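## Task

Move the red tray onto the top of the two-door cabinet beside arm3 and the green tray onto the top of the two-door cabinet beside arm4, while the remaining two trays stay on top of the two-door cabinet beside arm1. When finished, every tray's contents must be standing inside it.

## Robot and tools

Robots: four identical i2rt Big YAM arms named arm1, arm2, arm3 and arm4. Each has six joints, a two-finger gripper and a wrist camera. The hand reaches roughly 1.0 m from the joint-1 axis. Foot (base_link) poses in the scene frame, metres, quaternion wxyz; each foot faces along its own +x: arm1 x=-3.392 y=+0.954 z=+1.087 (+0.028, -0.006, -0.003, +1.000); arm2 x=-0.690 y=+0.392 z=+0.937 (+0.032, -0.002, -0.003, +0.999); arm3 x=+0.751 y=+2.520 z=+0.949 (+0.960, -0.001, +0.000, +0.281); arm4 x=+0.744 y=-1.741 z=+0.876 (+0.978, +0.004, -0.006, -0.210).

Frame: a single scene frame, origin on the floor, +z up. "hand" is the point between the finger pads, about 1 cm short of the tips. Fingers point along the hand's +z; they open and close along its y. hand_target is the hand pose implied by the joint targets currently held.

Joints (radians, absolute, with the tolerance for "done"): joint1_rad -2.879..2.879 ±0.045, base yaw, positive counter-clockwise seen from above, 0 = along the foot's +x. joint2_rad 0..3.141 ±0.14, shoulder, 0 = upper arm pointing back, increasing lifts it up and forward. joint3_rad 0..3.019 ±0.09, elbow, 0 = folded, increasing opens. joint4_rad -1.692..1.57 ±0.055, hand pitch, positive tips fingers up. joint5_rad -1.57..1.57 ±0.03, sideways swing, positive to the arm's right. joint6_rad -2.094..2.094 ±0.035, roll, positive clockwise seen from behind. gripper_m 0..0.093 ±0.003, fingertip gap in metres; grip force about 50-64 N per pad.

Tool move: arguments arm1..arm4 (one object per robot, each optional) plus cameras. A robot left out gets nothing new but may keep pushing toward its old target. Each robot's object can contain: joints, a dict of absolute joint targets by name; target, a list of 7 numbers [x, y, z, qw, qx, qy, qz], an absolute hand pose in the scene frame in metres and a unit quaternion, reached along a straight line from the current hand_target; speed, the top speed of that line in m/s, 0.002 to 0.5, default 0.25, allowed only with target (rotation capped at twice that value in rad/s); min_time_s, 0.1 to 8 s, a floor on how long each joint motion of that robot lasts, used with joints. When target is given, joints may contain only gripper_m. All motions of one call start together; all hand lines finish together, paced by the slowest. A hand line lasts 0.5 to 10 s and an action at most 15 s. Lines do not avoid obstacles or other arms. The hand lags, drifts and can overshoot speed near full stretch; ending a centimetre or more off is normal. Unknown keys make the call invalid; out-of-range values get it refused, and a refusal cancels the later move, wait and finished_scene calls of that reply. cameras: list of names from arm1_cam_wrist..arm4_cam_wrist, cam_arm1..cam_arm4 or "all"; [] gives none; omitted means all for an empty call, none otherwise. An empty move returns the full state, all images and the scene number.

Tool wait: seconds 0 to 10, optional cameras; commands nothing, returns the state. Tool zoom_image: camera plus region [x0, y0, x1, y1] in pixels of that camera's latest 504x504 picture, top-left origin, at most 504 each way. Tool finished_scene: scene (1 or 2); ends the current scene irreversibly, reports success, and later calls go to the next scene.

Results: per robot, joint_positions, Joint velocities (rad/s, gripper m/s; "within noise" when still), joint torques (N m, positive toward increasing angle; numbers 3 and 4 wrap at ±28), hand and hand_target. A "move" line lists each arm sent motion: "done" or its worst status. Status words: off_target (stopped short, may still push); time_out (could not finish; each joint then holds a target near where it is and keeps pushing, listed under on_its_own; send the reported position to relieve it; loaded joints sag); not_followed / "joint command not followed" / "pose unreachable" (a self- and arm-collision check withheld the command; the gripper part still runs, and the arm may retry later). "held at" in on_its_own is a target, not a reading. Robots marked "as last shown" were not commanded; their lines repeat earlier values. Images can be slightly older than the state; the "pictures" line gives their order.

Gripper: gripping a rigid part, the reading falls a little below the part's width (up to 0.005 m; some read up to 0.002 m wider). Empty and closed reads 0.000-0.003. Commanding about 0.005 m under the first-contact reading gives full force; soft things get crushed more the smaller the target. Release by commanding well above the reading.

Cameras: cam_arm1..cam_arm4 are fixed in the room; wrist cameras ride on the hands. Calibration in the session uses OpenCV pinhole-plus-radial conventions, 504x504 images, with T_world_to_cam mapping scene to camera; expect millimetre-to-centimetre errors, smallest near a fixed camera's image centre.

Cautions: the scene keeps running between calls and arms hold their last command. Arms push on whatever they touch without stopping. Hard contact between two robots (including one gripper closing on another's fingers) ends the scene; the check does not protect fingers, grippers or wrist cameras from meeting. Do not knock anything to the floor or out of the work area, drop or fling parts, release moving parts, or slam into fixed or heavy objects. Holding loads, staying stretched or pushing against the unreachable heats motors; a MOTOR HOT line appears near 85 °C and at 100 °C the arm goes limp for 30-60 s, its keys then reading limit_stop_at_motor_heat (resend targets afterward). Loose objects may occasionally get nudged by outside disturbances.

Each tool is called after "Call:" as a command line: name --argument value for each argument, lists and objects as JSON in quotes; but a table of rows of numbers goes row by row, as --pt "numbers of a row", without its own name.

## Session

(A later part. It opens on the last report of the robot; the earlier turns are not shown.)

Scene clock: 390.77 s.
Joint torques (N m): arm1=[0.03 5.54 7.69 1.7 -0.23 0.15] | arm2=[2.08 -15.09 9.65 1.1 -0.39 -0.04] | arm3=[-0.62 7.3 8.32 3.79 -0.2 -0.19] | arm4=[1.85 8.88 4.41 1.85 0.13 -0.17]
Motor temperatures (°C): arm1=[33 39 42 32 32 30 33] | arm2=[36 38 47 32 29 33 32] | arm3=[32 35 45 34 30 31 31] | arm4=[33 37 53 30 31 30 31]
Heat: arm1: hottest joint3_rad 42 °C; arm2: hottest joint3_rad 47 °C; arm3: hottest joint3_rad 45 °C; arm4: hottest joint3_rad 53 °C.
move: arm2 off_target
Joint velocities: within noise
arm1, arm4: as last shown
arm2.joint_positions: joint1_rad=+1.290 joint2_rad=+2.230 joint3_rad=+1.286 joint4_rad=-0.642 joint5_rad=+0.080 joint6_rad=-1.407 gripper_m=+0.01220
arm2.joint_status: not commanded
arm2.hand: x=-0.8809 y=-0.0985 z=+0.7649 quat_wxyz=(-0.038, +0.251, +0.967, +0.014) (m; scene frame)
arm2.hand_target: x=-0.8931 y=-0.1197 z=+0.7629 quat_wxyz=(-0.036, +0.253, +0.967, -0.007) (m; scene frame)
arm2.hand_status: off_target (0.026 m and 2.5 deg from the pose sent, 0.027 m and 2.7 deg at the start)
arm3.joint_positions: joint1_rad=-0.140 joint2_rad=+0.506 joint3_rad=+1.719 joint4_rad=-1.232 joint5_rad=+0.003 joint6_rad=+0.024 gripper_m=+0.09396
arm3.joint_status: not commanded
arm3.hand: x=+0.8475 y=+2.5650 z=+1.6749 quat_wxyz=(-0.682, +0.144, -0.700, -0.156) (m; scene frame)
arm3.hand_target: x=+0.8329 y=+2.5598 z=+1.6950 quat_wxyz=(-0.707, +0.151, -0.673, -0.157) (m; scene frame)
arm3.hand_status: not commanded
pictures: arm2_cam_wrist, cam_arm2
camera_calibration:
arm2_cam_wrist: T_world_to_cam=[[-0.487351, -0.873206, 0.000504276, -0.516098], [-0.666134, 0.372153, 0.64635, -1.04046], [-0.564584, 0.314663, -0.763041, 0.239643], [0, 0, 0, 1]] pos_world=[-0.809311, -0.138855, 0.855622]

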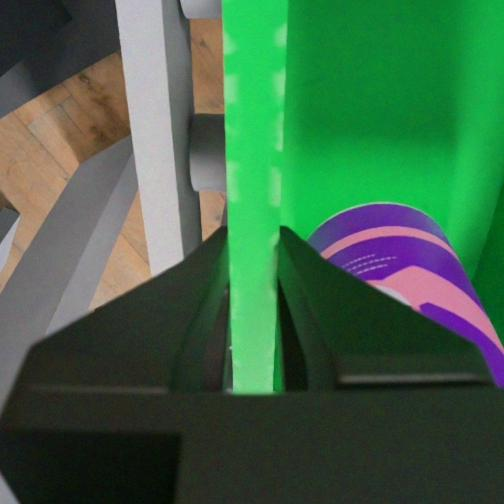

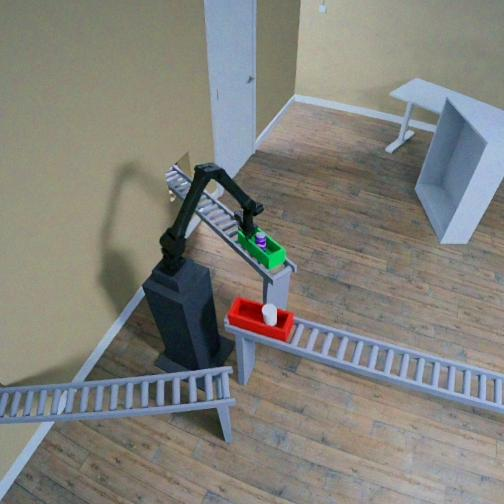

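Call:
move --arm2 '{"target": [-0.894, -0.118, 0.748, -0.0350, 0.2540, 0.9665, -0.005], "speed": 0.06}'

Call:
move --arm2 '{"target": [-0.893, -0.115, 0.736, -0.0345, 0.2540, 0.9667, -0.003], "speed": 0.06}' --cameras '["arm2_cam_wrist"]'

Scene clock: 394.37 s.
Joint torques (N m): arm1=[0.09 5.48 7.68 1.7 -0.23 0.15] | arm2=[1.79 -12.86 9.7 1.92 -0.32 -0.06] | arm3=[-0.67 7.3 8.29 3.81 -0.2 -0.2] | arm4=[1.2 9.11 4.38 1.83 0.17 -0.22]
Motor temperatures (°C): arm1=[33 39 42 32 32 30 33] | arm2=[36 38 47 32 29 33 32] | arm3=[32 35 45 34 30 31 31] | arm4=[33 37 52 30 31 30 31]
Heat: arm1: hottest joint3_rad 42 °C; arm2: hottest joint3_rad 47 °C; arm3: hottest joint3_rad 45 °C; arm4: hottest joint3_rad 52 °C.
move: arm2 off_target
Joint velocities: within noise
arm1.joint_positions: joint1_rad=+1.020 joint2_rad=+0.536 joint3_rad=+1.730 joint4_rad=-1.187 joint5_rad=+0.006 joint6_rad=-0.020 gripper_m=+0.02995
arm1.joint_status: not commanded
arm1.hand: x=-3.4693 y=+0.8531 z=+1.8247 quat_wxyz=(+0.321, +0.626, +0.330, -0.629) (m; scene frame)
arm1.hand_target: x=-3.4662 y=+0.8574 z=+1.8290 quat_wxyz=(+0.327, +0.629, +0.323, -0.627) (m; scene frame)
arm1.hand_status: not commanded
arm2.joint_positions: joint1_rad=+1.290 joint2_rad=+2.234 joint3_rad=+1.286 joint4_rad=-0.641 joint5_rad=+0.077 joint6_rad=-1.407 gripper_m=+0.01220
arm2.joint_status: not commanded
arm2.hand: x=-0.8801 y=-0.0978 z=+0.7626 quat_wxyz=(-0.037, +0.251, +0.967, +0.016) (m; scene frame)
arm2.hand_target: x=-0.8931 y=-0.1164 z=+0.7492 quat_wxyz=(-0.035, +0.254, +0.967, -0.005) (m; scene frame)
arm2.hand_status: off_target (0.029 m and 2.4 deg from the pose sent, 0.029 m and 2.3 deg at the start)
arm3, arm4: as last shown
pictures: none

Scene clock: 395.33 s.
Joint torques (N m): arm1=[0.09 5.54 7.69 1.7 -0.23 0.15] | arm2=[1.67 -12.86 9.33 2.4 -0.27 -0.07] | arm3=[-0.62 7.3 8.32 3.81 -0.2 -0.2] | arm4=[1.26 9.47 4.26 1.76 0.12 -0.22]
Motor temperatures (°C): arm1=[33 39 42 32 32 30 33] | arm2=[36 38 47 32 29 33 32] | arm3=[32 35 45 34 30 31 31] | arm4=[33 37 52 30 31 30 31]
Heat: arm1: hottest joint3_rad 42 °C; arm2: hottest joint3_rad 47 °C; arm3: hottest joint3_rad 45 °C; arm4: hottest joint3_rad 52 °C.
move: arm2 off_target
Joint velocities: within noise
arm1, arm3, arm4: as last shown
arm2.joint_positions: joint1_rad=+1.290 joint2_rad=+2.242 joint3_rad=+1.286 joint4_rad=-0.638 joint5_rad=+0.076 joint6_rad=-1.407 gripper_m=+0.01220
arm2.joint_status: not commanded
arm2.hand: x=-0.8793 y=-0.0964 z=+0.7587 quat_wxyz=(-0.036, +0.251, +0.967, +0.018) (m; scene frame)
arm2.hand_target: x=-0.8921 y=-0.1129 z=+0.7380 quat_wxyz=(-0.035, +0.254, +0.967, -0.003) (m; scene frame)
arm2.hand_status: off_target (0.032 m and 2.4 deg from the pose sent, 0.034 m and 2.2 deg at the start)
pictures: arm2_cam_wrist
camera_calibration:
arm2_cam_wrist: T_world_to_cam=[[-0.48744, -0.873122, -0.00781756, -0.507182], [-0.670536, 0.368577, 0.643841, -1.03843], [-0.55927, 0.319076, -0.765119, 0.241795], [0, 0, 0, 1]] pos_world=[-0.808295, -0.137242, 0.849619]

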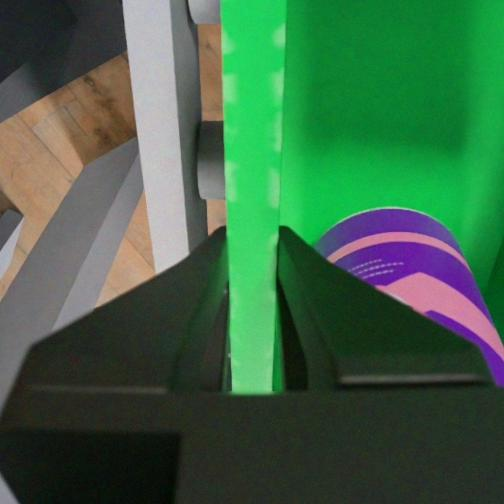

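Call:
move --arm2 '{"target": [-0.893, -0.113, 0.726, -0.0345, 0.2540, 0.9667, -0.003], "speed": 0.06}' --cameras '["arm2_cam_wrist"]'

Scene clock: 398.50 s.
Joint torques (N m): arm1=[0.03 5.54 7.69 1.69 -0.23 0.15] | arm2=[1.85 -10.93 8.85 3.26 -0.29 -0.07] | arm3=[-0.62 7.24 8.34 3.81 -0.2 -0.2] | arm4=[0.67 8.64 4.27 1.78 0.18 -0.21]
Motor temperatures (°C): arm1=[33 39 42 32 32 30 33] | arm2=[36 38 47 32 29 33 32] | arm3=[32 35 45 34 30 31 31] | arm4=[33 37 52 30 31 30 31]
Heat: arm1: hottest joint3_rad 42 °C; arm2: hottest joint3_rad 47 °C; arm3: hottest joint3_rad 45 °C; arm4: hottest joint3_rad 52 °C.
move: arm2 off_target
Joint velocities: within noise
arm1, arm3, arm4: as last shown
arm2.joint_positions: joint1_rad=+1.290 joint2_rad=+2.244 joint3_rad=+1.286 joint4_rad=-0.636 joint5_rad=+0.076 joint6_rad=-1.407 gripper_m=+0.01220
arm2.joint_status: not commanded
arm2.hand: x=-0.8792 y=-0.0963 z=+0.7579 quat_wxyz=(-0.036, +0.251, +0.967, +0.018) (m; scene frame)
arm2.hand_target: x=-0.8915 y=-0.1096 z=+0.7281 quat_wxyz=(-0.034, +0.254, +0.967, -0.002) (m; scene frame)
arm2.hand_status: off_target (0.039 m and 2.4 deg from the pose sent, 0.039 m and 2.4 deg at the start)
pictures: arm2_cam_wrist
camera_calibration:
arm2_cam_wrist: T_world_to_cam=[[-0.48744, -0.873122, -0.00781756, -0.507101], [-0.670536, 0.368577, 0.643841, -1.03795], [-0.55927, 0.319076, -0.765119, 0.241151], [0, 0, 0, 1]] pos_world=[-0.808295, -0.137142, 0.848819]

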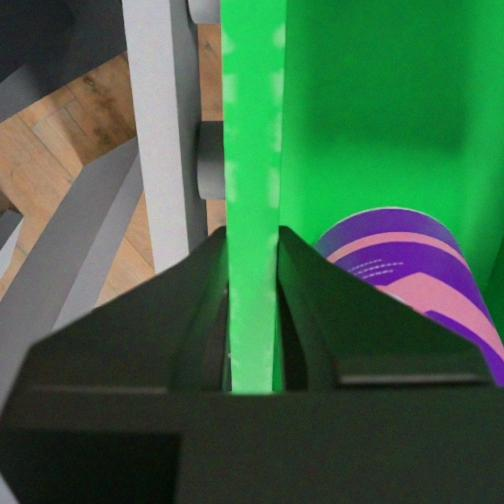

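Call:
move --arm2 '{"target": [-0.815, -0.140, 0.93, -0.0345, 0.2540, 0.9667, -0.003], "speed": 0.5, "joints": {"gripper_m": 0.03}}' --cameras '["arm2_cam_wrist", "cam_arm2"]'

Scene clock: 401.97 s.
Joint torques (N m): arm1=[0.03 5.54 7.69 1.7 -0.23 0.15] | arm2=[2.55 -13.98 10.95 -0.25 -0.03 0.24] | arm3=[-0.67 7.3 8.34 3.81 -0.2 -0.2] | arm4=[0.38 9.35 4.23 1.78 0.2 -0.19]
Motor temperatures (°C): arm1=[33 39 42 32 32 30 33] | arm2=[36 38 48 32 29 33 32] | arm3=[32 35 45 34 30 31 31] | arm4=[33 37 51 30 31 30 31]
Heat: arm1: hottest joint3_rad 42 °C; arm2: hottest joint3_rad 48 °C; arm3: hottest joint3_rad 45 °C; arm4: hottest joint3_rad 51 °C.
move: arm2 done
Joint velocities: within noise
arm1, arm3, arm4: as last shown
arm2.joint_positions: joint1_rad=+1.419 joint2_rad=+1.937 joint3_rad=+1.335 joint4_rad=-0.957 joint5_rad=+0.073 joint6_rad=-1.295 gripper_m=+0.02993
arm2.joint_status: all done
arm2.hand: x=-0.8178 y=-0.1310 z=+0.9295 quat_wxyz=(-0.035, +0.243, +0.969, -0.004) (m; scene frame)
arm2.hand_target: x=-0.8222 y=-0.1399 z=+0.9295 quat_wxyz=(-0.036, +0.255, +0.966, -0.004) (m; scene frame)
arm2.hand_status: done (0.009 m and 1.3 deg from the pose sent, 0.189 m and 2.4 deg at the start; pose on its path clipped on 7 of 48 steps)
pictures: arm2_cam_wrist, cam_arm2
camera_calibration:
arm2_cam_wrist: T_world_to_cam=[[-0.472343, -0.880752, 0.0341687, -0.533832], [-0.670827, 0.384366, 0.634235, -1.08369], [-0.571737, 0.276655, -0.772385, 0.408899], [0, 0, 0, 1]] pos_world=[-0.745338, -0.166764, 1.02138]

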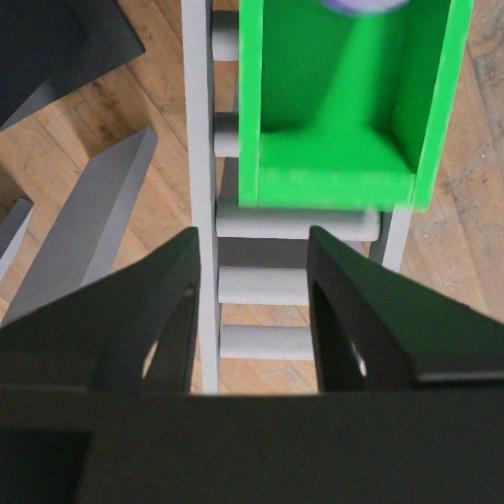

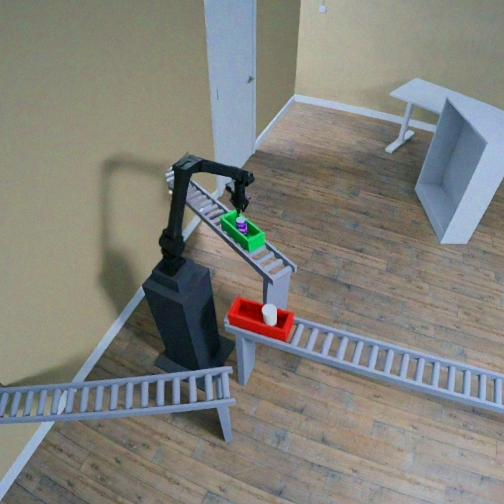

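Call:
move --arm2 '{"joints": {"joint1_rad": -0.06, "joint2_rad": 1.80, "joint3_rad": 1.30, "joint4_rad": -1.06, "joint5_rad": 0, "joint6_rad": -0.13, "gripper_m": 0.05}, "min_time_s": 3}' --arm4 '{"target": [1.07, -1.25, 1.02, 0.2722, -0.4501, 0.8377, 0.1462], "speed": 0.4}'

Call:
move --arm2 '{"target": [-1.158, 0.438, 0.86, 0.002, 0.9994, 0.006, -0.0349], "speed": 0.2}' --cameras '["arm2_cam_wrist", "arm4_cam_wrist", "cam_arm4"]'

Scene clock: 431.03 s.
Joint torques (N m): arm1=[0.09 5.54 7.68 1.7 -0.23 0.15] | arm2=[2.61 -14.92 7.84 -0.18 -0.23 0.23] | arm3=[-0.62 7.24 8.32 3.81 -0.2 -0.19] | arm4=[2.26 -12.22 13.2 2.47 -0.02 -0.21]
Motor temperatures (°C): arm1=[33 39 41 32 32 30 33] | arm2=[36 39 50 32 29 33 31] | arm3=[32 35 45 34 30 31 31] | arm4=[33 37 50 30 31 30 31]
Heat: arm1: hottest joint3_rad 41 °C; arm2: hottest joint3_rad 50 °C; arm3: hottest joint3_rad 45 °C; arm4: hottest joint3_rad 50 °C.
move: arm2 done; arm4 off_target
Joint velocities: within noise
arm1, arm3: as last shown
arm2.joint_positions: joint1_rad=-0.055 joint2_rad=+1.805 joint3_rad=+1.313 joint4_rad=-1.046 joint5_rad=+0.005 joint6_rad=-0.152 gripper_m=+0.04991
arm2.joint_status: all done
arm2.hand: x=-1.2066 y=+0.4554 z=+0.9901 quat_wxyz=(-0.007, +1.000, +0.016, -0.015) (m; scene frame)
arm2.hand_target: x=-1.1982 y=+0.4503 z=+0.9877 quat_wxyz=(-0.003, +1.000, +0.009, -0.003) (m; scene frame)
arm2.hand_status: not commanded
arm4.joint_positions: joint1_rad=+1.399 joint2_rad=+1.590 joint3_rad=+1.097 joint4_rad=-0.520 joint5_rad=-0.008 joint6_rad=+0.017 gripper_m=+0.09397
arm4.joint_status: not commanded
arm4.hand: x=+1.0579 y=-1.2728 z=+1.0006 quat_wxyz=(-0.248, +0.445, -0.850, -0.134) (m; scene frame)
arm4.hand_target: x=+1.0651 y=-1.2511 z=+1.0162 quat_wxyz=(-0.267, +0.453, -0.838, -0.145) (m; scene frame)
arm4.hand_status: off_target (0.032 m and 3.5 deg from the pose sent, 0.800 m and 59.6 deg at the start)
pictures: none

Scene clock: 432.53 s.
Joint torques (N m): arm1=[0.03 5.6 7.69 1.7 -0.23 0.15] | arm2=[3.6 -12.4 6.26 1.18 -0.19 0.19] | arm3=[-0.62 7.24 8.32 3.81 -0.2 -0.2] | arm4=[1.14 -12.57 13.33 2.52 -0.04 -0.22]
Motor temperatures (°C): arm1=[33 39 41 32 32 30 33] | arm2=[36 39 50 32 29 33 31] | arm3=[32 35 45 34 30 31 31] | arm4=[33 37 51 30 31 30 31]
Heat: arm1: hottest joint3_rad 41 °C; arm2: hottest joint3_rad 50 °C; arm3: hottest joint3_rad 45 °C; arm4: hottest joint3_rad 51 °C.
move: arm2 done
Joint velocities: within noise
arm1, arm3, arm4: as last shown
arm2.joint_positions: joint1_rad=-0.048 joint2_rad=+1.886 joint3_rad=+1.025 joint4_rad=-0.636 joint5_rad=-0.012 joint6_rad=-0.135 gripper_m=+0.04991
arm2.joint_status: not commanded
arm2.hand: x=-1.1574 y=+0.4435 z=+0.8676 quat_wxyz=(-0.001, +0.999, +0.012, -0.035) (m; scene frame)
arm2.hand_target: x=-1.1568 y=+0.4380 z=+0.8609 quat_wxyz=(+0.002, +0.999, +0.007, -0.035) (m; scene frame)
arm2.hand_status: done (0.009 m and 0.8 deg from the pose sent, 0.140 m and 2.8 deg at the start)
pictures: arm2_cam_wrist, arm4_cam_wrist, cam_arm4
camera_calibration:
arm2_cam_wrist: T_world_to_cam=[[-0.0218437, 0.999689, 0.0120531, -0.479569], [0.85204, 0.0123078, 0.523331, 0.530793], [0.52302, 0.0217012, -0.852044, 1.45728], [0, 0, 0, 1]] pos_world=[-1.22492, 0.441262, 0.969665]
arm4_cam_wrist: T_world_to_cam=[[0.82172, -0.569618, -0.0176357, -1.57679], [-0.568305, -0.821348, 0.0491601, -0.490067], [-0.0424875, -0.0303734, -0.998635, 1.12969], [0, 0, 0, 1]] pos_world=[1.06517, -1.26637, 1.12443]

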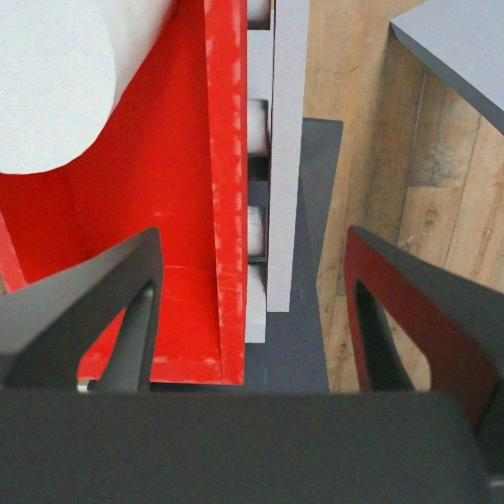

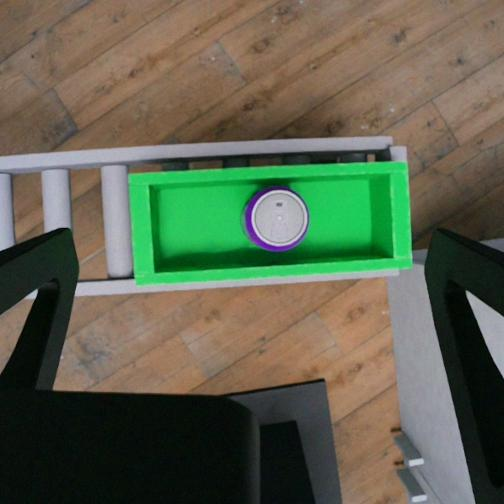

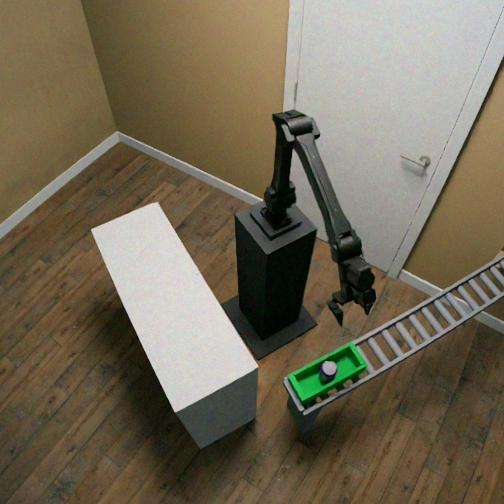

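Call:
move --arm2 '{"target": [-1.160, 0.432, 0.763, 0.002, 0.9994, 0.006, -0.0349], "speed": 0.1}' --arm4 '{"target": [1.0075, -1.274, 0.72, -0.0103, 0.9629, -0.2670, -0.0370], "speed": 0.4, "joints": {"gripper_m": 0.05}}' --cameras '["arm2_cam_wrist", "arm4_cam_wrist"]'

Scene clock: 465.33 s.
Joint torques (N m): arm1=[0.09 5.54 7.69 1.72 -0.23 0.15] | arm2=[3.55 -12.28 5.2 1.25 -0.16 0.19] | arm3=[-0.62 7.24 8.32 3.81 -0.2 -0.2] | arm4=[2.02 -15.97 8.05 -0.25 0.05 -0.23]
Motor temperatures (°C): arm1=[33 38 41 32 32 30 33] | arm2=[36 39 46 32 29 33 31] | arm3=[32 35 45 34 30 31 31] | arm4=[33 38 62 30 31 30 31]
Heat: arm1: hottest joint3_rad 41 °C; arm2: hottest joint3_rad 46 °C; arm3: hottest joint3_rad 45 °C; arm4: hottest joint3_rad 62 °C.
move: arm2 off_target; arm4 off_target
Joint velocities: within noise
arm1, arm3: as last shown
arm2.joint_positions: joint1_rad=-0.045 joint2_rad=+2.109 joint3_rad=+1.025 joint4_rad=-0.418 joint5_rad=-0.012 joint6_rad=-0.109 gripper_m=+0.04991
arm2.joint_status: not commanded
arm2.hand: x=-1.1564 y=+0.4425 z=+0.7712 quat_wxyz=(+0.000, +0.999, +0.001, -0.033) (m; scene frame)
arm2.hand_target: x=-1.1583 y=+0.4370 z=+0.7638 quat_wxyz=(+0.002, +0.999, -0.004, -0.035) (m; scene frame)
arm2.hand_status: off_target (0.014 m and 0.7 deg from the pose sent, 0.105 m and 0.8 deg at the start)
arm4.joint_positions: joint1_rad=+1.446 joint2_rad=+2.196 joint3_rad=+1.255 joint4_rad=-0.641 joint5_rad=-0.079 joint6_rad=-1.541 gripper_m=+0.05011
arm4.joint_status: all done
arm4.hand: x=+1.0059 y=-1.2878 z=+0.7249 quat_wxyz=(-0.010, +0.958, -0.284, -0.034) (m; scene frame)
arm4.hand_target: x=+1.0072 y=-1.2779 z=+0.7227 quat_wxyz=(-0.009, +0.962, -0.270, -0.032) (m; scene frame)
arm4.hand_status: off_target (0.015 m and 2.1 deg from the pose sent, 0.285 m and 97.0 deg at the start)
pictures: arm2_cam_wrist, arm4_cam_wrist
camera_calibration:
arm2_cam_wrist: T_world_to_cam=[[0.00109162, 0.999952, 0.00969587, -0.449129], [0.849704, -0.00603975, 0.527225, 0.582723], [0.527259, 0.00766309, -0.84967, 1.38388], [0, 0, 0, 1]] pos_world=[-1.22432, 0.442022, 0.872973]
arm4_cam_wrist: T_world_to_cam=[[0.550127, 0.835043, -0.00798188, 0.527714], [0.714095, -0.465448, 0.522902, -1.69334], [0.43293, -0.293362, -0.852356, -0.0713], [0, 0, 0, 1]] pos_world=[0.949763, -1.24974, 0.828889]

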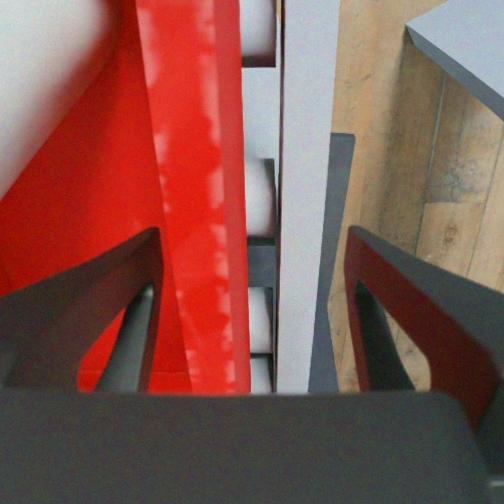

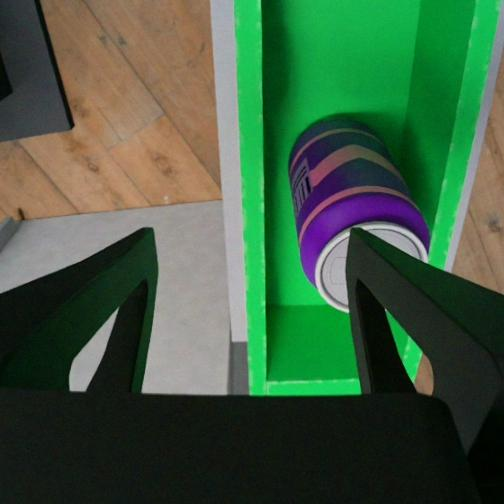

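Call:
move --arm2 '{"target": [-1.160, 0.419, 0.763, 0.002, 0.9994, 0.006, -0.0349], "speed": 0.05}' --arm4 '{"target": [1.0095, -1.275, 0.557, -0.0103, 0.9629, -0.2670, -0.0370], "speed": 0.12}' --cameras '["arm2_cam_wrist", "arm4_cam_wrist"]'

Scene clock: 476.53 s.
Joint torques (N m): arm1=[0.03 5.6 7.68 1.7 -0.23 0.15] | arm2=[3.14 -12.04 5.41 1.32 -0.05 0.23] | arm3=[-0.67 7.24 8.31 3.81 -0.2 -0.2] | arm4=[1.49 -17.85 6.01 1.36 -0.18 -0.26]
Motor temperatures (°C): arm1=[33 38 41 32 32 30 33] | arm2=[35 38 45 32 29 33 31] | arm3=[32 35 45 34 30 31 31] | arm4=[32 38 59 30 31 30 31]
Heat: arm1: hottest joint3_rad 41 °C; arm2: hottest joint3_rad 45 °C; arm3: hottest joint3_rad 45 °C; arm4: hottest joint3_rad 59 °C.
move: arm2 done; arm4 off_target
Joint velocities: within noise
arm1: as last shown
arm2.joint_positions: joint1_rad=-0.003 joint2_rad=+2.109 joint3_rad=+1.025 joint4_rad=-0.418 joint5_rad=-0.012 joint6_rad=-0.102 gripper_m=+0.04991
arm2.joint_status: not commanded
arm2.hand: x=-1.1580 y=+0.4231 z=+0.7711 quat_wxyz=(+0.000, +0.999, +0.017, -0.033) (m; scene frame)
arm2.hand_target: x=-1.1599 y=+0.4180 z=+0.7632 quat_wxyz=(+0.002, +0.999, +0.012, -0.035) (m; scene frame)
arm2.hand_status: done (0.009 m and 1.3 deg from the pose sent, 0.025 m and 0.7 deg at the start)
arm3.joint_positions: joint1_rad=-0.140 joint2_rad=+0.506 joint3_rad=+1.719 joint4_rad=-1.232 joint5_rad=+0.003 joint6_rad=+0.024 gripper_m=+0.09396
arm3.joint_status: not commanded
arm3.hand: x=+0.8475 y=+2.5650 z=+1.6749 quat_wxyz=(-0.682, +0.144, -0.700, -0.156) (m; scene frame)
arm3.hand_target: x=+0.8329 y=+2.5598 z=+1.6950 quat_wxyz=(-0.707, +0.151, -0.673, -0.157) (m; scene frame)
arm3.hand_status: not commanded
arm4.joint_positions: joint1_rad=+1.448 joint2_rad=+2.565 joint3_rad=+1.404 joint4_rad=-0.442 joint5_rad=-0.085 joint6_rad=-1.560 gripper_m=+0.05011
arm4.joint_status: not commanded
arm4.hand: x=+1.0063 y=-1.2863 z=+0.5652 quat_wxyz=(+0.000, +0.961, -0.275, -0.039) (m; scene frame)
arm4.hand_target: x=+1.0085 y=-1.2756 z=+0.5576 quat_wxyz=(-0.011, +0.964, -0.262, -0.037) (m; scene frame)
arm4.hand_status: off_target (0.014 m and 1.5 deg from the pose sent, 0.168 m and 2.1 deg at the start)
pictures: arm2_cam_wrist, arm4_cam_wrist
camera_calibration:
arm2_cam_wrist: T_world_to_cam=[[-0.0326697, 0.999426, 0.00898726, -0.468024], [0.849298, 0.0230195, 0.527411, 0.571118], [0.526901, 0.0248632, -0.849563, 1.37704], [0, 0, 0, 1]] pos_world=[-1.2259, 0.42037, 0.872873]
arm4_cam_wrist: T_world_to_cam=[[0.5333, 0.845451, -0.0283387, 0.566775], [0.731328, -0.443958, 0.517746, -1.59628], [0.425148, -0.296839, -0.855065, -0.202295], [0, 0, 0, 1]] pos_world=[0.951148, -1.24791, 0.669554]

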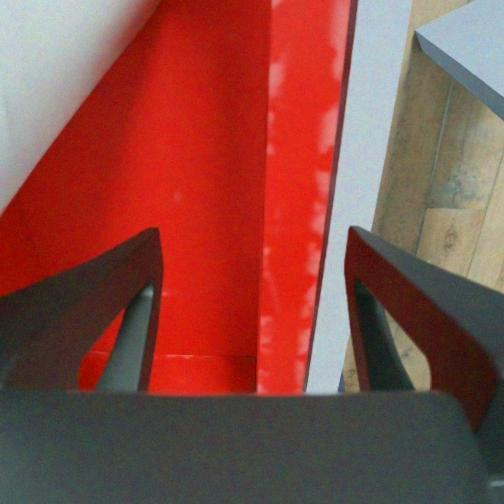

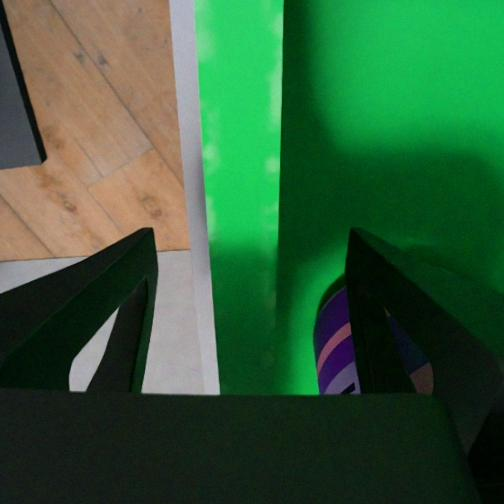

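Call:
move --arm2 '{"target": [-1.160, 0.428, 0.763, 0.002, 0.9994, 0.002, -0.0349], "speed": 0.05}' --arm4 '{"joints": {"gripper_m": 0.004}}' --cameras '["arm2_cam_wrist", "arm4_cam_wrist"]'

Scene clock: 480.67 s.
Joint torques (N m): arm1=[0.09 5.6 7.68 1.7 -0.23 0.15] | arm2=[2.2 -12.16 5.52 1.16 -0.16 0.2] | arm3=[-0.67 7.3 8.34 3.81 -0.2 -0.2] | arm4=[1.14 -17.14 6.05 1.2 -0.1 -0.2]
Motor temperatures (°C): arm1=[33 38 41 32 32 30 33] | arm2=[35 38 45 32 29 33 31] | arm3=[32 35 45 34 30 31 31] | arm4=[32 38 58 30 31 30 31]
Heat: arm1: hottest joint3_rad 41 °C; arm2: hottest joint3_rad 45 °C; arm3: hottest joint3_rad 45 °C; arm4: hottest joint3_rad 58 °C.
move: arm2 done; arm4 off_target
Joint velocities: within noise
arm1.joint_positions: joint1_rad=+1.020 joint2_rad=+0.536 joint3_rad=+1.730 joint4_rad=-1.187 joint5_rad=+0.006 joint6_rad=-0.020 gripper_m=+0.02995
arm1.joint_status: not commanded
arm1.hand: x=-3.4693 y=+0.8531 z=+1.8247 quat_wxyz=(+0.321, +0.626, +0.330, -0.629) (m; scene frame)
arm1.hand_target: x=-3.4662 y=+0.8574 z=+1.8290 quat_wxyz=(+0.327, +0.629, +0.323, -0.627) (m; scene frame)
arm1.hand_status: not commanded
arm2.joint_positions: joint1_rad=-0.003 joint2_rad=+2.109 joint3_rad=+1.025 joint4_rad=-0.418 joint5_rad=-0.012 joint6_rad=-0.102 gripper_m=+0.04991
arm2.joint_status: not commanded
arm2.hand: x=-1.1580 y=+0.4231 z=+0.7711 quat_wxyz=(+0.000, +0.999, +0.017, -0.033) (m; scene frame)
arm2.hand_target: x=-1.1598 y=+0.4268 z=+0.7632 quat_wxyz=(+0.002, +0.999, +0.003, -0.035) (m; scene frame)
arm2.hand_status: done (0.010 m and 1.8 deg from the pose sent, 0.010 m and 1.8 deg at the start)
arm3: as last shown
arm4.joint_positions: joint1_rad=+1.448 joint2_rad=+2.565 joint3_rad=+1.404 joint4_rad=-0.441 joint5_rad=-0.087 joint6_rad=-1.564 gripper_m=+0.01026
arm4.joint_status: gripper_m off_target (ended at +0.01028, target +0.00400)
arm4.hand: x=+1.0063 y=-1.2859 z=+0.5652 quat_wxyz=(-0.001, +0.961, -0.273, -0.040) (m; scene frame)
arm4.hand_target: x=+1.0084 y=-1.2759 z=+0.5575 quat_wxyz=(-0.011, +0.964, -0.262, -0.037) (m; scene frame)
arm4.hand_status: not commanded
pictures: arm2_cam_wrist, arm4_cam_wrist
camera_calibration:
arm2_cam_wrist: T_world_to_cam=[[-0.0326697, 0.999426, 0.00898726, -0.468024], [0.849298, 0.0230195, 0.527411, 0.571118], [0.526901, 0.0248632, -0.849563, 1.37704], [0, 0, 0, 1]] pos_world=[-1.2259, 0.42037, 0.872873]
arm4_cam_wrist: T_world_to_cam=[[0.529456, 0.847926, -0.0264075, 0.57233], [0.733523, -0.44194, 0.516365, -1.59488], [0.426169, -0.292763, -0.855962, -0.197319], [0, 0, 0, 1]] pos_world=[0.950946, -1.2479, 0.669754]

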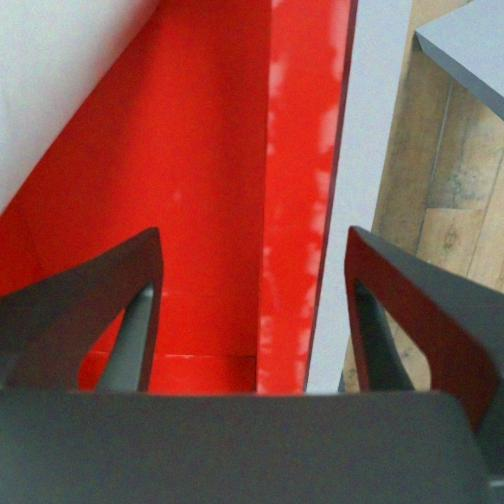

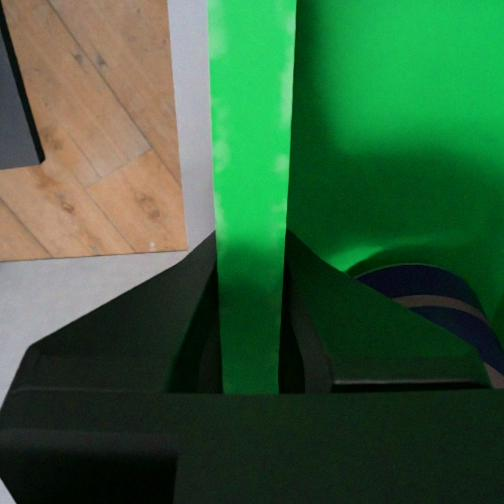

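Call:
move --arm2 '{"target": [-1.160, 0.434, 0.763, 0.002, 0.9994, 0.0, -0.0349], "speed": 0.05}' --arm4 '{"target": [1.0085, -1.2755, 0.62, -0.0103, 0.9629, -0.2670, -0.0370], "speed": 0.1}' --cameras '["arm2_cam_wrist", "arm4_cam_wrist"]'

Scene clock: 484.53 s.
Joint torques (N m): arm1=[0.09 5.54 7.69 1.7 -0.23 0.15] | arm2=[1.67 -12.51 5.6 1.13 -0.17 0.14] | arm3=[-0.67 7.24 8.32 3.81 -0.2 -0.2] | arm4=[1.32 -23.24 4.9 -0.08 0.11 0.01]
Motor temperatures (°C): arm1=[33 38 41 32 32 30 33] | arm2=[35 37 45 32 29 33 31] | arm3=[32 35 45 34 30 31 31] | arm4=[32 39 57 30 31 30 32]
Heat: arm1: hottest joint3_rad 41 °C; arm2: hottest joint3_rad 45 °C; arm3: hottest joint3_rad 45 °C; arm4: hottest joint3_rad 57 °C.
move: arm2 done; arm4 off_target
Joint velocities: within noise
arm1, arm3: as last shown
arm2.joint_positions: joint1_rad=-0.016 joint2_rad=+2.110 joint3_rad=+1.025 joint4_rad=-0.418 joint5_rad=-0.012 joint6_rad=-0.102 gripper_m=+0.04991
arm2.joint_status: not commanded
arm2.hand: x=-1.1572 y=+0.4288 z=+0.7705 quat_wxyz=(+0.000, +0.999, +0.011, -0.032) (m; scene frame)
arm2.hand_target: x=-1.1597 y=+0.4324 z=+0.7629 quat_wxyz=(+0.002, +0.999, +0.001, -0.034) (m; scene frame)
arm2.hand_status: done (0.010 m and 1.3 deg from the pose sent, 0.014 m and 2.0 deg at the start)
arm4.joint_positions: joint1_rad=+1.448 joint2_rad=+2.492 joint3_rad=+1.350 joint4_rad=-0.493 joint5_rad=-0.099 joint6_rad=-1.558 gripper_m=+0.01026
arm4.joint_status: not commanded
arm4.hand: x=+0.9973 y=-1.2960 z=+0.5944 quat_wxyz=(+0.013, +0.960, -0.276, -0.050) (m; scene frame)
arm4.hand_target: x=+1.0072 y=-1.2747 z=+0.6196 quat_wxyz=(-0.011, +0.961, -0.272, -0.041) (m; scene frame)
arm4.hand_status: off_target (0.035 m and 3.2 deg from the pose sent, 0.056 m and 1.3 deg at the start)
pictures: arm2_cam_wrist, arm4_cam_wrist
camera_calibration:
arm2_cam_wrist: T_world_to_cam=[[-0.0204196, 0.999751, 0.00896237, -0.459681], [0.848773, 0.0125972, 0.528607, 0.573504], [0.528363, 0.018401, -0.848819, 1.37982], [0, 0, 0, 1]] pos_world=[-1.2252, 0.426952, 0.872175]
arm4_cam_wrist: T_world_to_cam=[[0.534085, 0.84335, -0.0592753, 0.59545], [0.744443, -0.4359, 0.505764, -1.60461], [0.400698, -0.314248, -0.860633, -0.171219], [0, 0, 0, 1]] pos_world=[0.94513, -1.25543, 0.699495]

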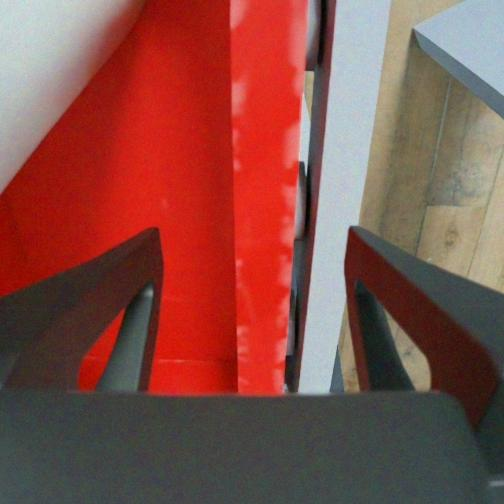

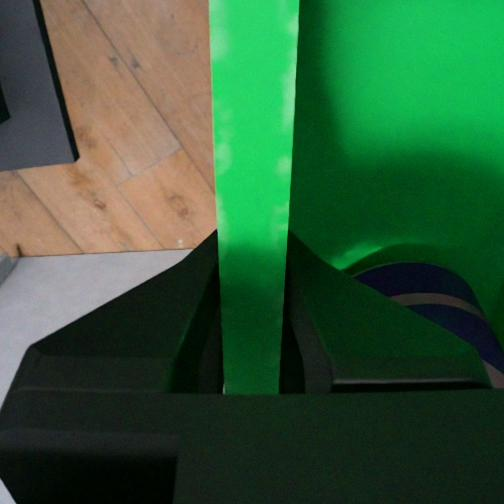

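Call:
move --arm2 '{"joints": {"gripper_m": 0.004}}' --arm4 '{"target": [1.0085, -1.2755, 1.02, -0.0103, 0.9629, -0.2670, -0.0370], "speed": 0.2}'

Call:
move --arm2 '{"target": [-1.160, 0.432, 1.03, 0.002, 0.9994, 0.004, -0.0349], "speed": 0.15}' --arm4 '{"joints": {"joint1_rad": -0.045, "joint6_rad": -1.57}, "min_time_s": 5}' --cameras '["arm2_cam_wrist", "arm4_cam_wrist", "cam_arm4", "cam_arm2"]'

Scene clock: 490.53 s.
Joint torques (N m): arm1=[0.03 5.6 7.69 1.69 -0.23 0.15] | arm2=[1.44 -12.86 5.57 1.11 -0.2 0.14] | arm3=[-0.62 7.24 8.34 3.81 -0.2 -0.2] | arm4=[0.62 -19.49 14.54 -0.05 0.33 -0.2]
Motor temperatures (°C): arm1=[33 38 41 32 32 30 33] | arm2=[35 38 45 32 29 33 31] | arm3=[32 35 45 34 30 31 31] | arm4=[32 40 57 30 31 30 32]
Heat: arm1: hottest joint3_rad 41 °C; arm2: hottest joint3_rad 45 °C; arm3: hottest joint3_rad 45 °C; arm4: hottest joint3_rad 57 °C.
move: arm2 off_target; arm4 off_target
Joint velocities: within noise
arm1, arm3: as last shown
arm2.joint_positions: joint1_rad=-0.017 joint2_rad=+2.110 joint3_rad=+1.025 joint4_rad=-0.418 joint5_rad=-0.010 joint6_rad=-0.097 gripper_m=+0.01219
arm2.joint_status: gripper_m off_target (ended at +0.01221, target +0.00400)
arm2.hand: x=-1.1571 y=+0.4298 z=+0.7705 quat_wxyz=(+0.000, +0.999, +0.008, -0.032) (m; scene frame)
arm2.hand_target: x=-1.1596 y=+0.4333 z=+0.7629 quat_wxyz=(+0.002, +0.999, -0.002, -0.035) (m; scene frame)
arm2.hand_status: not commanded
arm4.joint_positions: joint1_rad=+1.448 joint2_rad=+1.829 joint3_rad=+1.441 joint4_rad=-1.304 joint5_rad=-0.094 joint6_rad=-1.569 gripper_m=+0.01026
arm4.joint_status: not commanded
arm4.hand: x=+0.9926 y=-1.2988 z=+0.9721 quat_wxyz=(+0.041, +0.960, -0.272, -0.056) (m; scene frame)
arm4.hand_target: x=+1.0081 y=-1.2758 z=+1.0183 quat_wxyz=(-0.009, +0.964, -0.262, -0.037) (m; scene frame)
arm4.hand_status: off_target (0.056 m and 6.3 deg from the pose sent, 0.426 m and 3.2 deg at the start; pose on its path clipped on 10 of 88 steps)
pictures: none

Scene clock: 496.00 s.
Joint torques (N m): arm1=[0.09 5.54 7.69 1.69 -0.23 0.15] | arm2=[1.61 -12.75 14.3 -0.34 -0.22 0.01] | arm3=[-0.67 7.3 8.34 3.81 -0.2 -0.2] | arm4=[1.32 -19.96 14.9 -0.28 0.12 -0.03]
Motor temperatures (°C): arm1=[33 38 41 32 32 30 33] | arm2=[35 37 45 32 29 33 31] | arm3=[32 35 45 34 30 31 31] | arm4=[32 41 57 30 31 30 32]
Heat: arm1: hottest joint3_rad 41 °C; arm2: hottest joint3_rad 45 °C; arm3: hottest joint3_rad 45 °C; arm4: hottest joint3_rad 57 °C.
move: arm2 off_target; arm4 done
Joint velocities: within noise
arm1, arm3: as last shown
arm2.joint_positions: joint1_rad=-0.014 joint2_rad=+1.641 joint3_rad=+1.108 joint4_rad=-1.043 joint5_rad=-0.010 joint6_rad=-0.091 gripper_m=+0.01219
arm2.joint_status: not commanded
arm2.hand: x=-1.1323 y=+0.4252 z=+0.9967 quat_wxyz=(+0.003, +1.000, +0.006, +0.004) (m; scene frame)
arm2.hand_target: x=-1.1601 y=+0.4306 z=+1.0293 quat_wxyz=(+0.002, +0.999, +0.003, -0.035) (m; scene frame)
arm2.hand_status: off_target (0.044 m and 4.4 deg from the pose sent, 0.260 m and 0.6 deg at the start)
arm4.joint_positions: joint1_rad=-0.056 joint2_rad=+1.829 joint3_rad=+1.441 joint4_rad=-1.304 joint5_rad=-0.091 joint6_rad=-1.567 gripper_m=+0.01026
arm4.joint_status: all done
arm4.hand: x=+1.2009 y=-1.9608 z=+0.9709 quat_wxyz=(-0.015, +0.515, -0.854, -0.074) (m; scene frame)
arm4.hand_target: x=+1.2247 y=-1.9753 z=+1.0171 quat_wxyz=(-0.040, +0.518, -0.854, -0.028) (m; scene frame)
arm4.hand_status: not commanded
pictures: arm2_cam_wrist, arm4_cam_wrist, cam_arm2, cam_arm4
camera_calibration:
arm2_cam_wrist: T_world_to_cam=[[-0.0111973, 0.999932, 0.00337928, -0.441612], [0.808595, 0.00706646, 0.588323, 0.330195], [0.588259, 0.0093201, -0.808619, 1.59044], [0, 0, 0, 1]] pos_world=[-1.20753, 0.424426, 1.09329]
arm4_cam_wrist: T_world_to_cam=[[0.877948, -0.463618, -0.119438, -1.84755], [-0.353447, -0.795937, 0.491488, -1.61009], [-0.322928, -0.389286, -0.862656, 0.586244], [0, 0, 0, 1]] pos_world=[1.24228, -1.90987, 1.0764]

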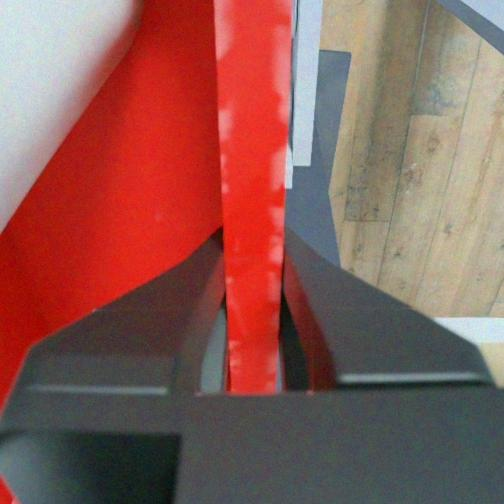

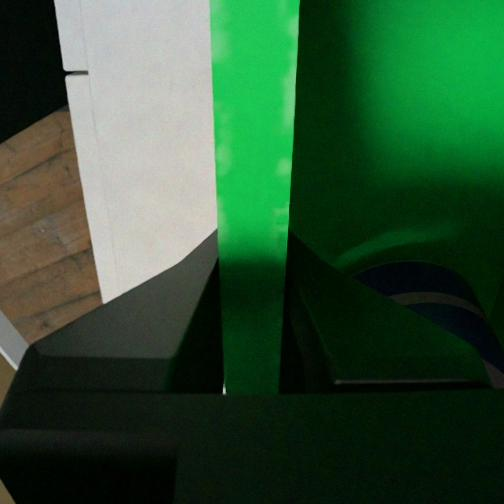

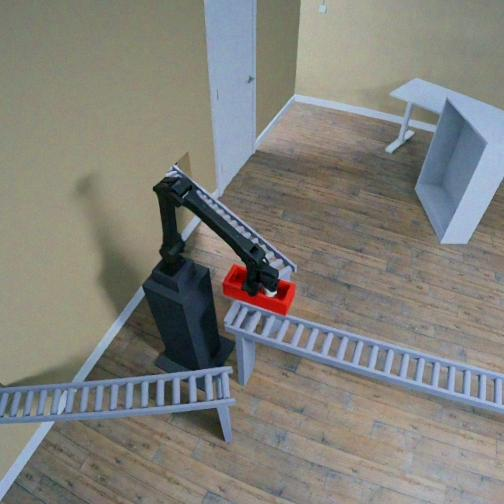

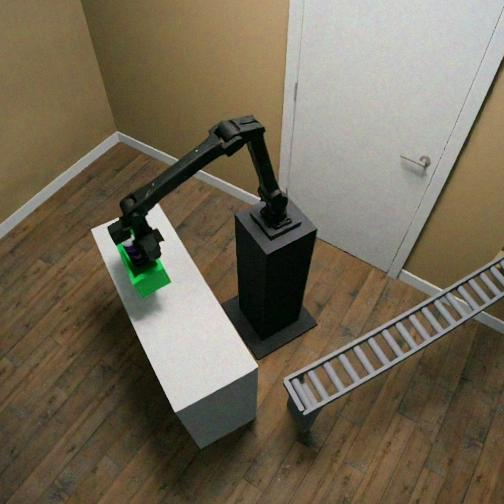

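Call:
move --arm4 '{"target": [1.181, -1.951, 0.925, -0.0181, 0.5247, -0.8513, 0.0294], "speed": 0.12}' --arm2 '{"joints": {"joint1_rad": -0.937, "joint6_rad": 1.63}, "min_time_s": 5}' --cameras '["arm4_cam_wrist", "cam_arm4"]'

Scene clock: 510.77 s.
Joint torques (N m): arm1=[0.09 5.6 7.69 1.7 -0.23 0.15] | arm2=[2.43 -13.04 14.34 -0.27 0.02 0.22] | arm3=[-0.67 7.24 8.32 3.81 -0.2 -0.2] | arm4=[2.26 -19.72 9.07 1.46 0.45 0.19]
Motor temperatures (°C): arm1=[33 38 41 32 32 30 33] | arm2=[35 37 47 32 29 33 32] | arm3=[32 35 45 34 30 31 31] | arm4=[32 44 59 30 31 30 33]
Heat: arm1: hottest joint3_rad 41 °C; arm2: hottest joint3_rad 47 °C; arm3: hottest joint3_rad 45 °C; arm4: hottest joint3_rad 59 °C.
move: arm2 done; arm4 off_target
Joint velocities: within noise
arm1, arm3: as last shown
arm2.joint_positions: joint1_rad=-0.934 joint2_rad=+1.641 joint3_rad=+1.108 joint4_rad=-1.046 joint5_rad=-0.024 joint6_rad=+1.603 gripper_m=+0.01219
arm2.joint_status: all done
arm2.hand: x=-0.9328 y=+0.7624 z=+0.9992 quat_wxyz=(+0.008, +0.267, -0.964, +0.005) (m; scene frame)
arm2.hand_target: x=-0.9475 y=+0.7872 z=+1.0319 quat_wxyz=(+0.021, +0.256, -0.966, -0.033) (m; scene frame)
arm2.hand_status: not commanded
arm4.joint_positions: joint1_rad=-0.034 joint2_rad=+1.772 joint3_rad=+1.140 joint4_rad=-0.976 joint5_rad=+0.001 joint6_rad=-1.569 gripper_m=+0.01026
arm4.joint_status: not commanded
arm4.hand: x=+1.1594 y=-1.9452 z=+0.8956 quat_wxyz=(+0.002, +0.528, -0.849, -0.014) (m; scene frame)
arm4.hand_target: x=+1.1792 y=-1.9506 z=+0.9253 quat_wxyz=(-0.018, +0.525, -0.851, +0.029) (m; scene frame)
arm4.hand_status: off_target (0.037 m and 5.6 deg from the pose sent, 0.051 m and 12.0 deg at the start)
pictures: arm4_cam_wrist, cam_arm4
camera_calibration:
arm4_cam_wrist: T_world_to_cam=[[0.893537, -0.447694, -0.0340859, -1.87643], [-0.349879, -0.741864, 0.572034, -1.54635], [-0.281383, -0.499207, -0.819521, 0.213347], [0, 0, 0, 1]] pos_world=[1.19566, -1.88074, 0.995444]

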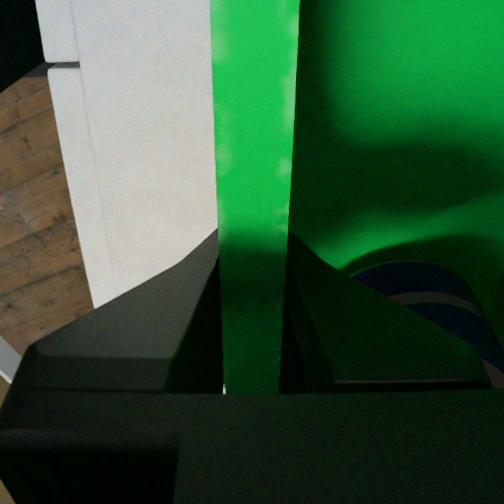

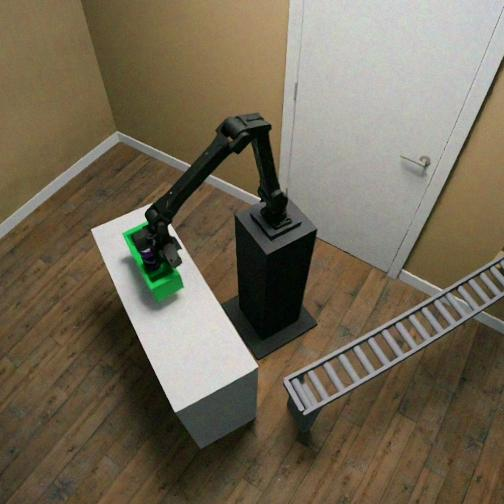

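Call:
move --arm4 '{"target": [1.180, -1.950, 0.872, -0.0165, 0.5247, -0.8513, 0.0265], "speed": 0.06}' --arm2 '{"target": [-0.965, 0.82, 0.85, -0.0435, -0.2538, 0.9673, 0.010], "speed": 0.15}'

Call:
move --arm4 '{"target": [1.179, -1.950, 0.852, -0.0145, 0.5247, -0.8513, 0.0235], "speed": 0.05}' --cameras '["arm4_cam_wrist", "cam_arm4", "arm2_cam_wrist"]'

Scene clock: 518.43 s.
Joint torques (N m): arm1=[0.03 5.54 7.69 1.69 -0.23 0.15] | arm2=[1.96 -15.5 9.92 0.95 -0.1 0.07] | arm3=[-0.67 7.24 8.32 3.81 -0.2 -0.19] | arm4=[2.32 -16.32 8.42 1.61 0.49 0.19]
Motor temperatures (°C): arm1=[33 38 41 32 32 30 33] | arm2=[35 37 48 32 29 33 32] | arm3=[32 35 45 34 30 31 31] | arm4=[32 44 59 30 31 30 33]
Heat: arm1: hottest joint3_rad 41 °C; arm2: hottest joint3_rad 48 °C; arm3: hottest joint3_rad 45 °C; arm4: hottest joint3_rad 59 °C.
move: arm2 off_target; arm4 off_target
Joint velocities: within noise
arm1, arm3: as last shown
arm2.joint_positions: joint1_rad=-0.950 joint2_rad=+2.020 joint3_rad=+1.109 joint4_rad=-0.702 joint5_rad=-0.081 joint6_rad=+1.609 gripper_m=+0.01219
arm2.joint_status: not commanded
arm2.hand: x=-0.9499 y=+0.7857 z=+0.8311 quat_wxyz=(+0.030, +0.256, -0.966, +0.030) (m; scene frame)
arm2.hand_target: x=-0.9648 y=+0.8173 z=+0.8515 quat_wxyz=(+0.044, +0.252, -0.967, -0.010) (m; scene frame)
arm2.hand_status: off_target (0.042 m and 4.8 deg from the pose sent, 0.163 m and 4.7 deg at the start)
arm4.joint_positions: joint1_rad=-0.034 joint2_rad=+1.821 joint3_rad=+1.094 joint4_rad=-0.852 joint5_rad=+0.001 joint6_rad=-1.558 gripper_m=+0.01026
arm4.joint_status: not commanded
arm4.hand: x=+1.1615 y=-1.9457 z=+0.8598 quat_wxyz=(-0.005, +0.523, -0.852, -0.002) (m; scene frame)
arm4.hand_target: x=+1.1794 y=-1.9498 z=+0.8723 quat_wxyz=(-0.017, +0.520, -0.854, +0.026) (m; scene frame)
arm4.hand_status: off_target (0.023 m and 3.5 deg from the pose sent, 0.032 m and 5.2 deg at the start)
pictures: none

Scene clock: 519.67 s.
Joint torques (N m): arm1=[0.03 5.54 7.68 1.69 -0.23 0.15] | arm2=[1.67 -15.44 10.04 0.91 -0.09 0.03] | arm3=[-0.62 7.24 8.32 3.79 -0.2 -0.2] | arm4=[2.32 -16.73 8.13 1.61 0.45 0.01]
Motor temperatures (°C): arm1=[33 38 41 32 32 30 33] | arm2=[35 37 48 32 29 33 32] | arm3=[32 35 45 34 30 31 31] | arm4=[32 44 59 30 31 30 33]
Heat: arm1: hottest joint3_rad 41 °C; arm2: hottest joint3_rad 48 °C; arm3: hottest joint3_rad 45 °C; arm4: hottest joint3_rad 59 °C.
move: arm4 off_target
Joint velocities: within noise
arm1, arm2, arm3: as last shown
arm4.joint_positions: joint1_rad=-0.034 joint2_rad=+1.861 joint3_rad=+1.082 joint4_rad=-0.810 joint5_rad=+0.001 joint6_rad=-1.558 gripper_m=+0.01026
arm4.joint_status: not commanded
arm4.hand: x=+1.1596 y=-1.9445 z=+0.8386 quat_wxyz=(-0.002, +0.523, -0.852, -0.007) (m; scene frame)
arm4.hand_target: x=+1.1782 y=-1.9497 z=+0.8520 quat_wxyz=(-0.015, +0.524, -0.851, +0.023) (m; scene frame)
arm4.hand_status: off_target (0.024 m and 3.7 deg from the pose sent, 0.020 m and 3.1 deg at the start)
pictures: arm2_cam_wrist, arm4_cam_wrist, cam_arm4
camera_calibration:
arm2_cam_wrist: T_world_to_cam=[[0.494455, -0.867715, 0.0508402, 1.10882], [-0.68336, -0.351924, 0.639662, -0.90014], [-0.537153, -0.351026, -0.766973, 0.525282], [0, 0, 0, 1]] pos_world=[-0.881223, 0.829745, 0.92229]
arm4_cam_wrist: T_world_to_cam=[[0.888983, -0.457666, -0.0158425, -1.90767], [-0.367296, -0.733255, 0.572216, -1.47637], [-0.2735, -0.502872, -0.81995, 0.151092], [0, 0, 0, 1]] pos_world=[1.19495, -1.87965, 0.938468]

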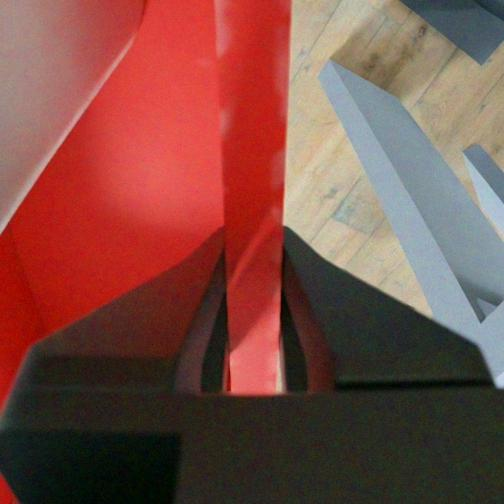

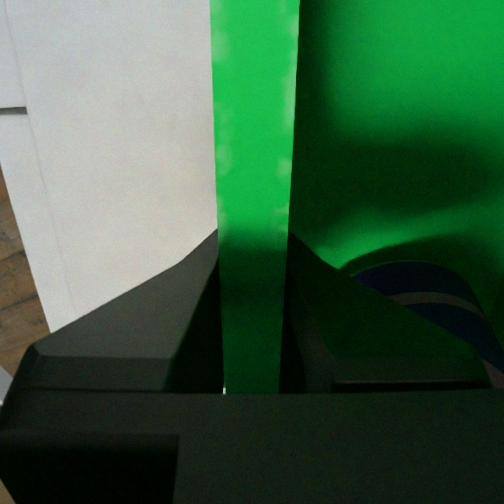

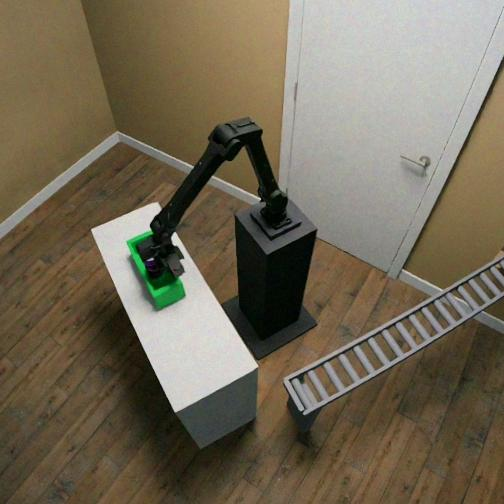

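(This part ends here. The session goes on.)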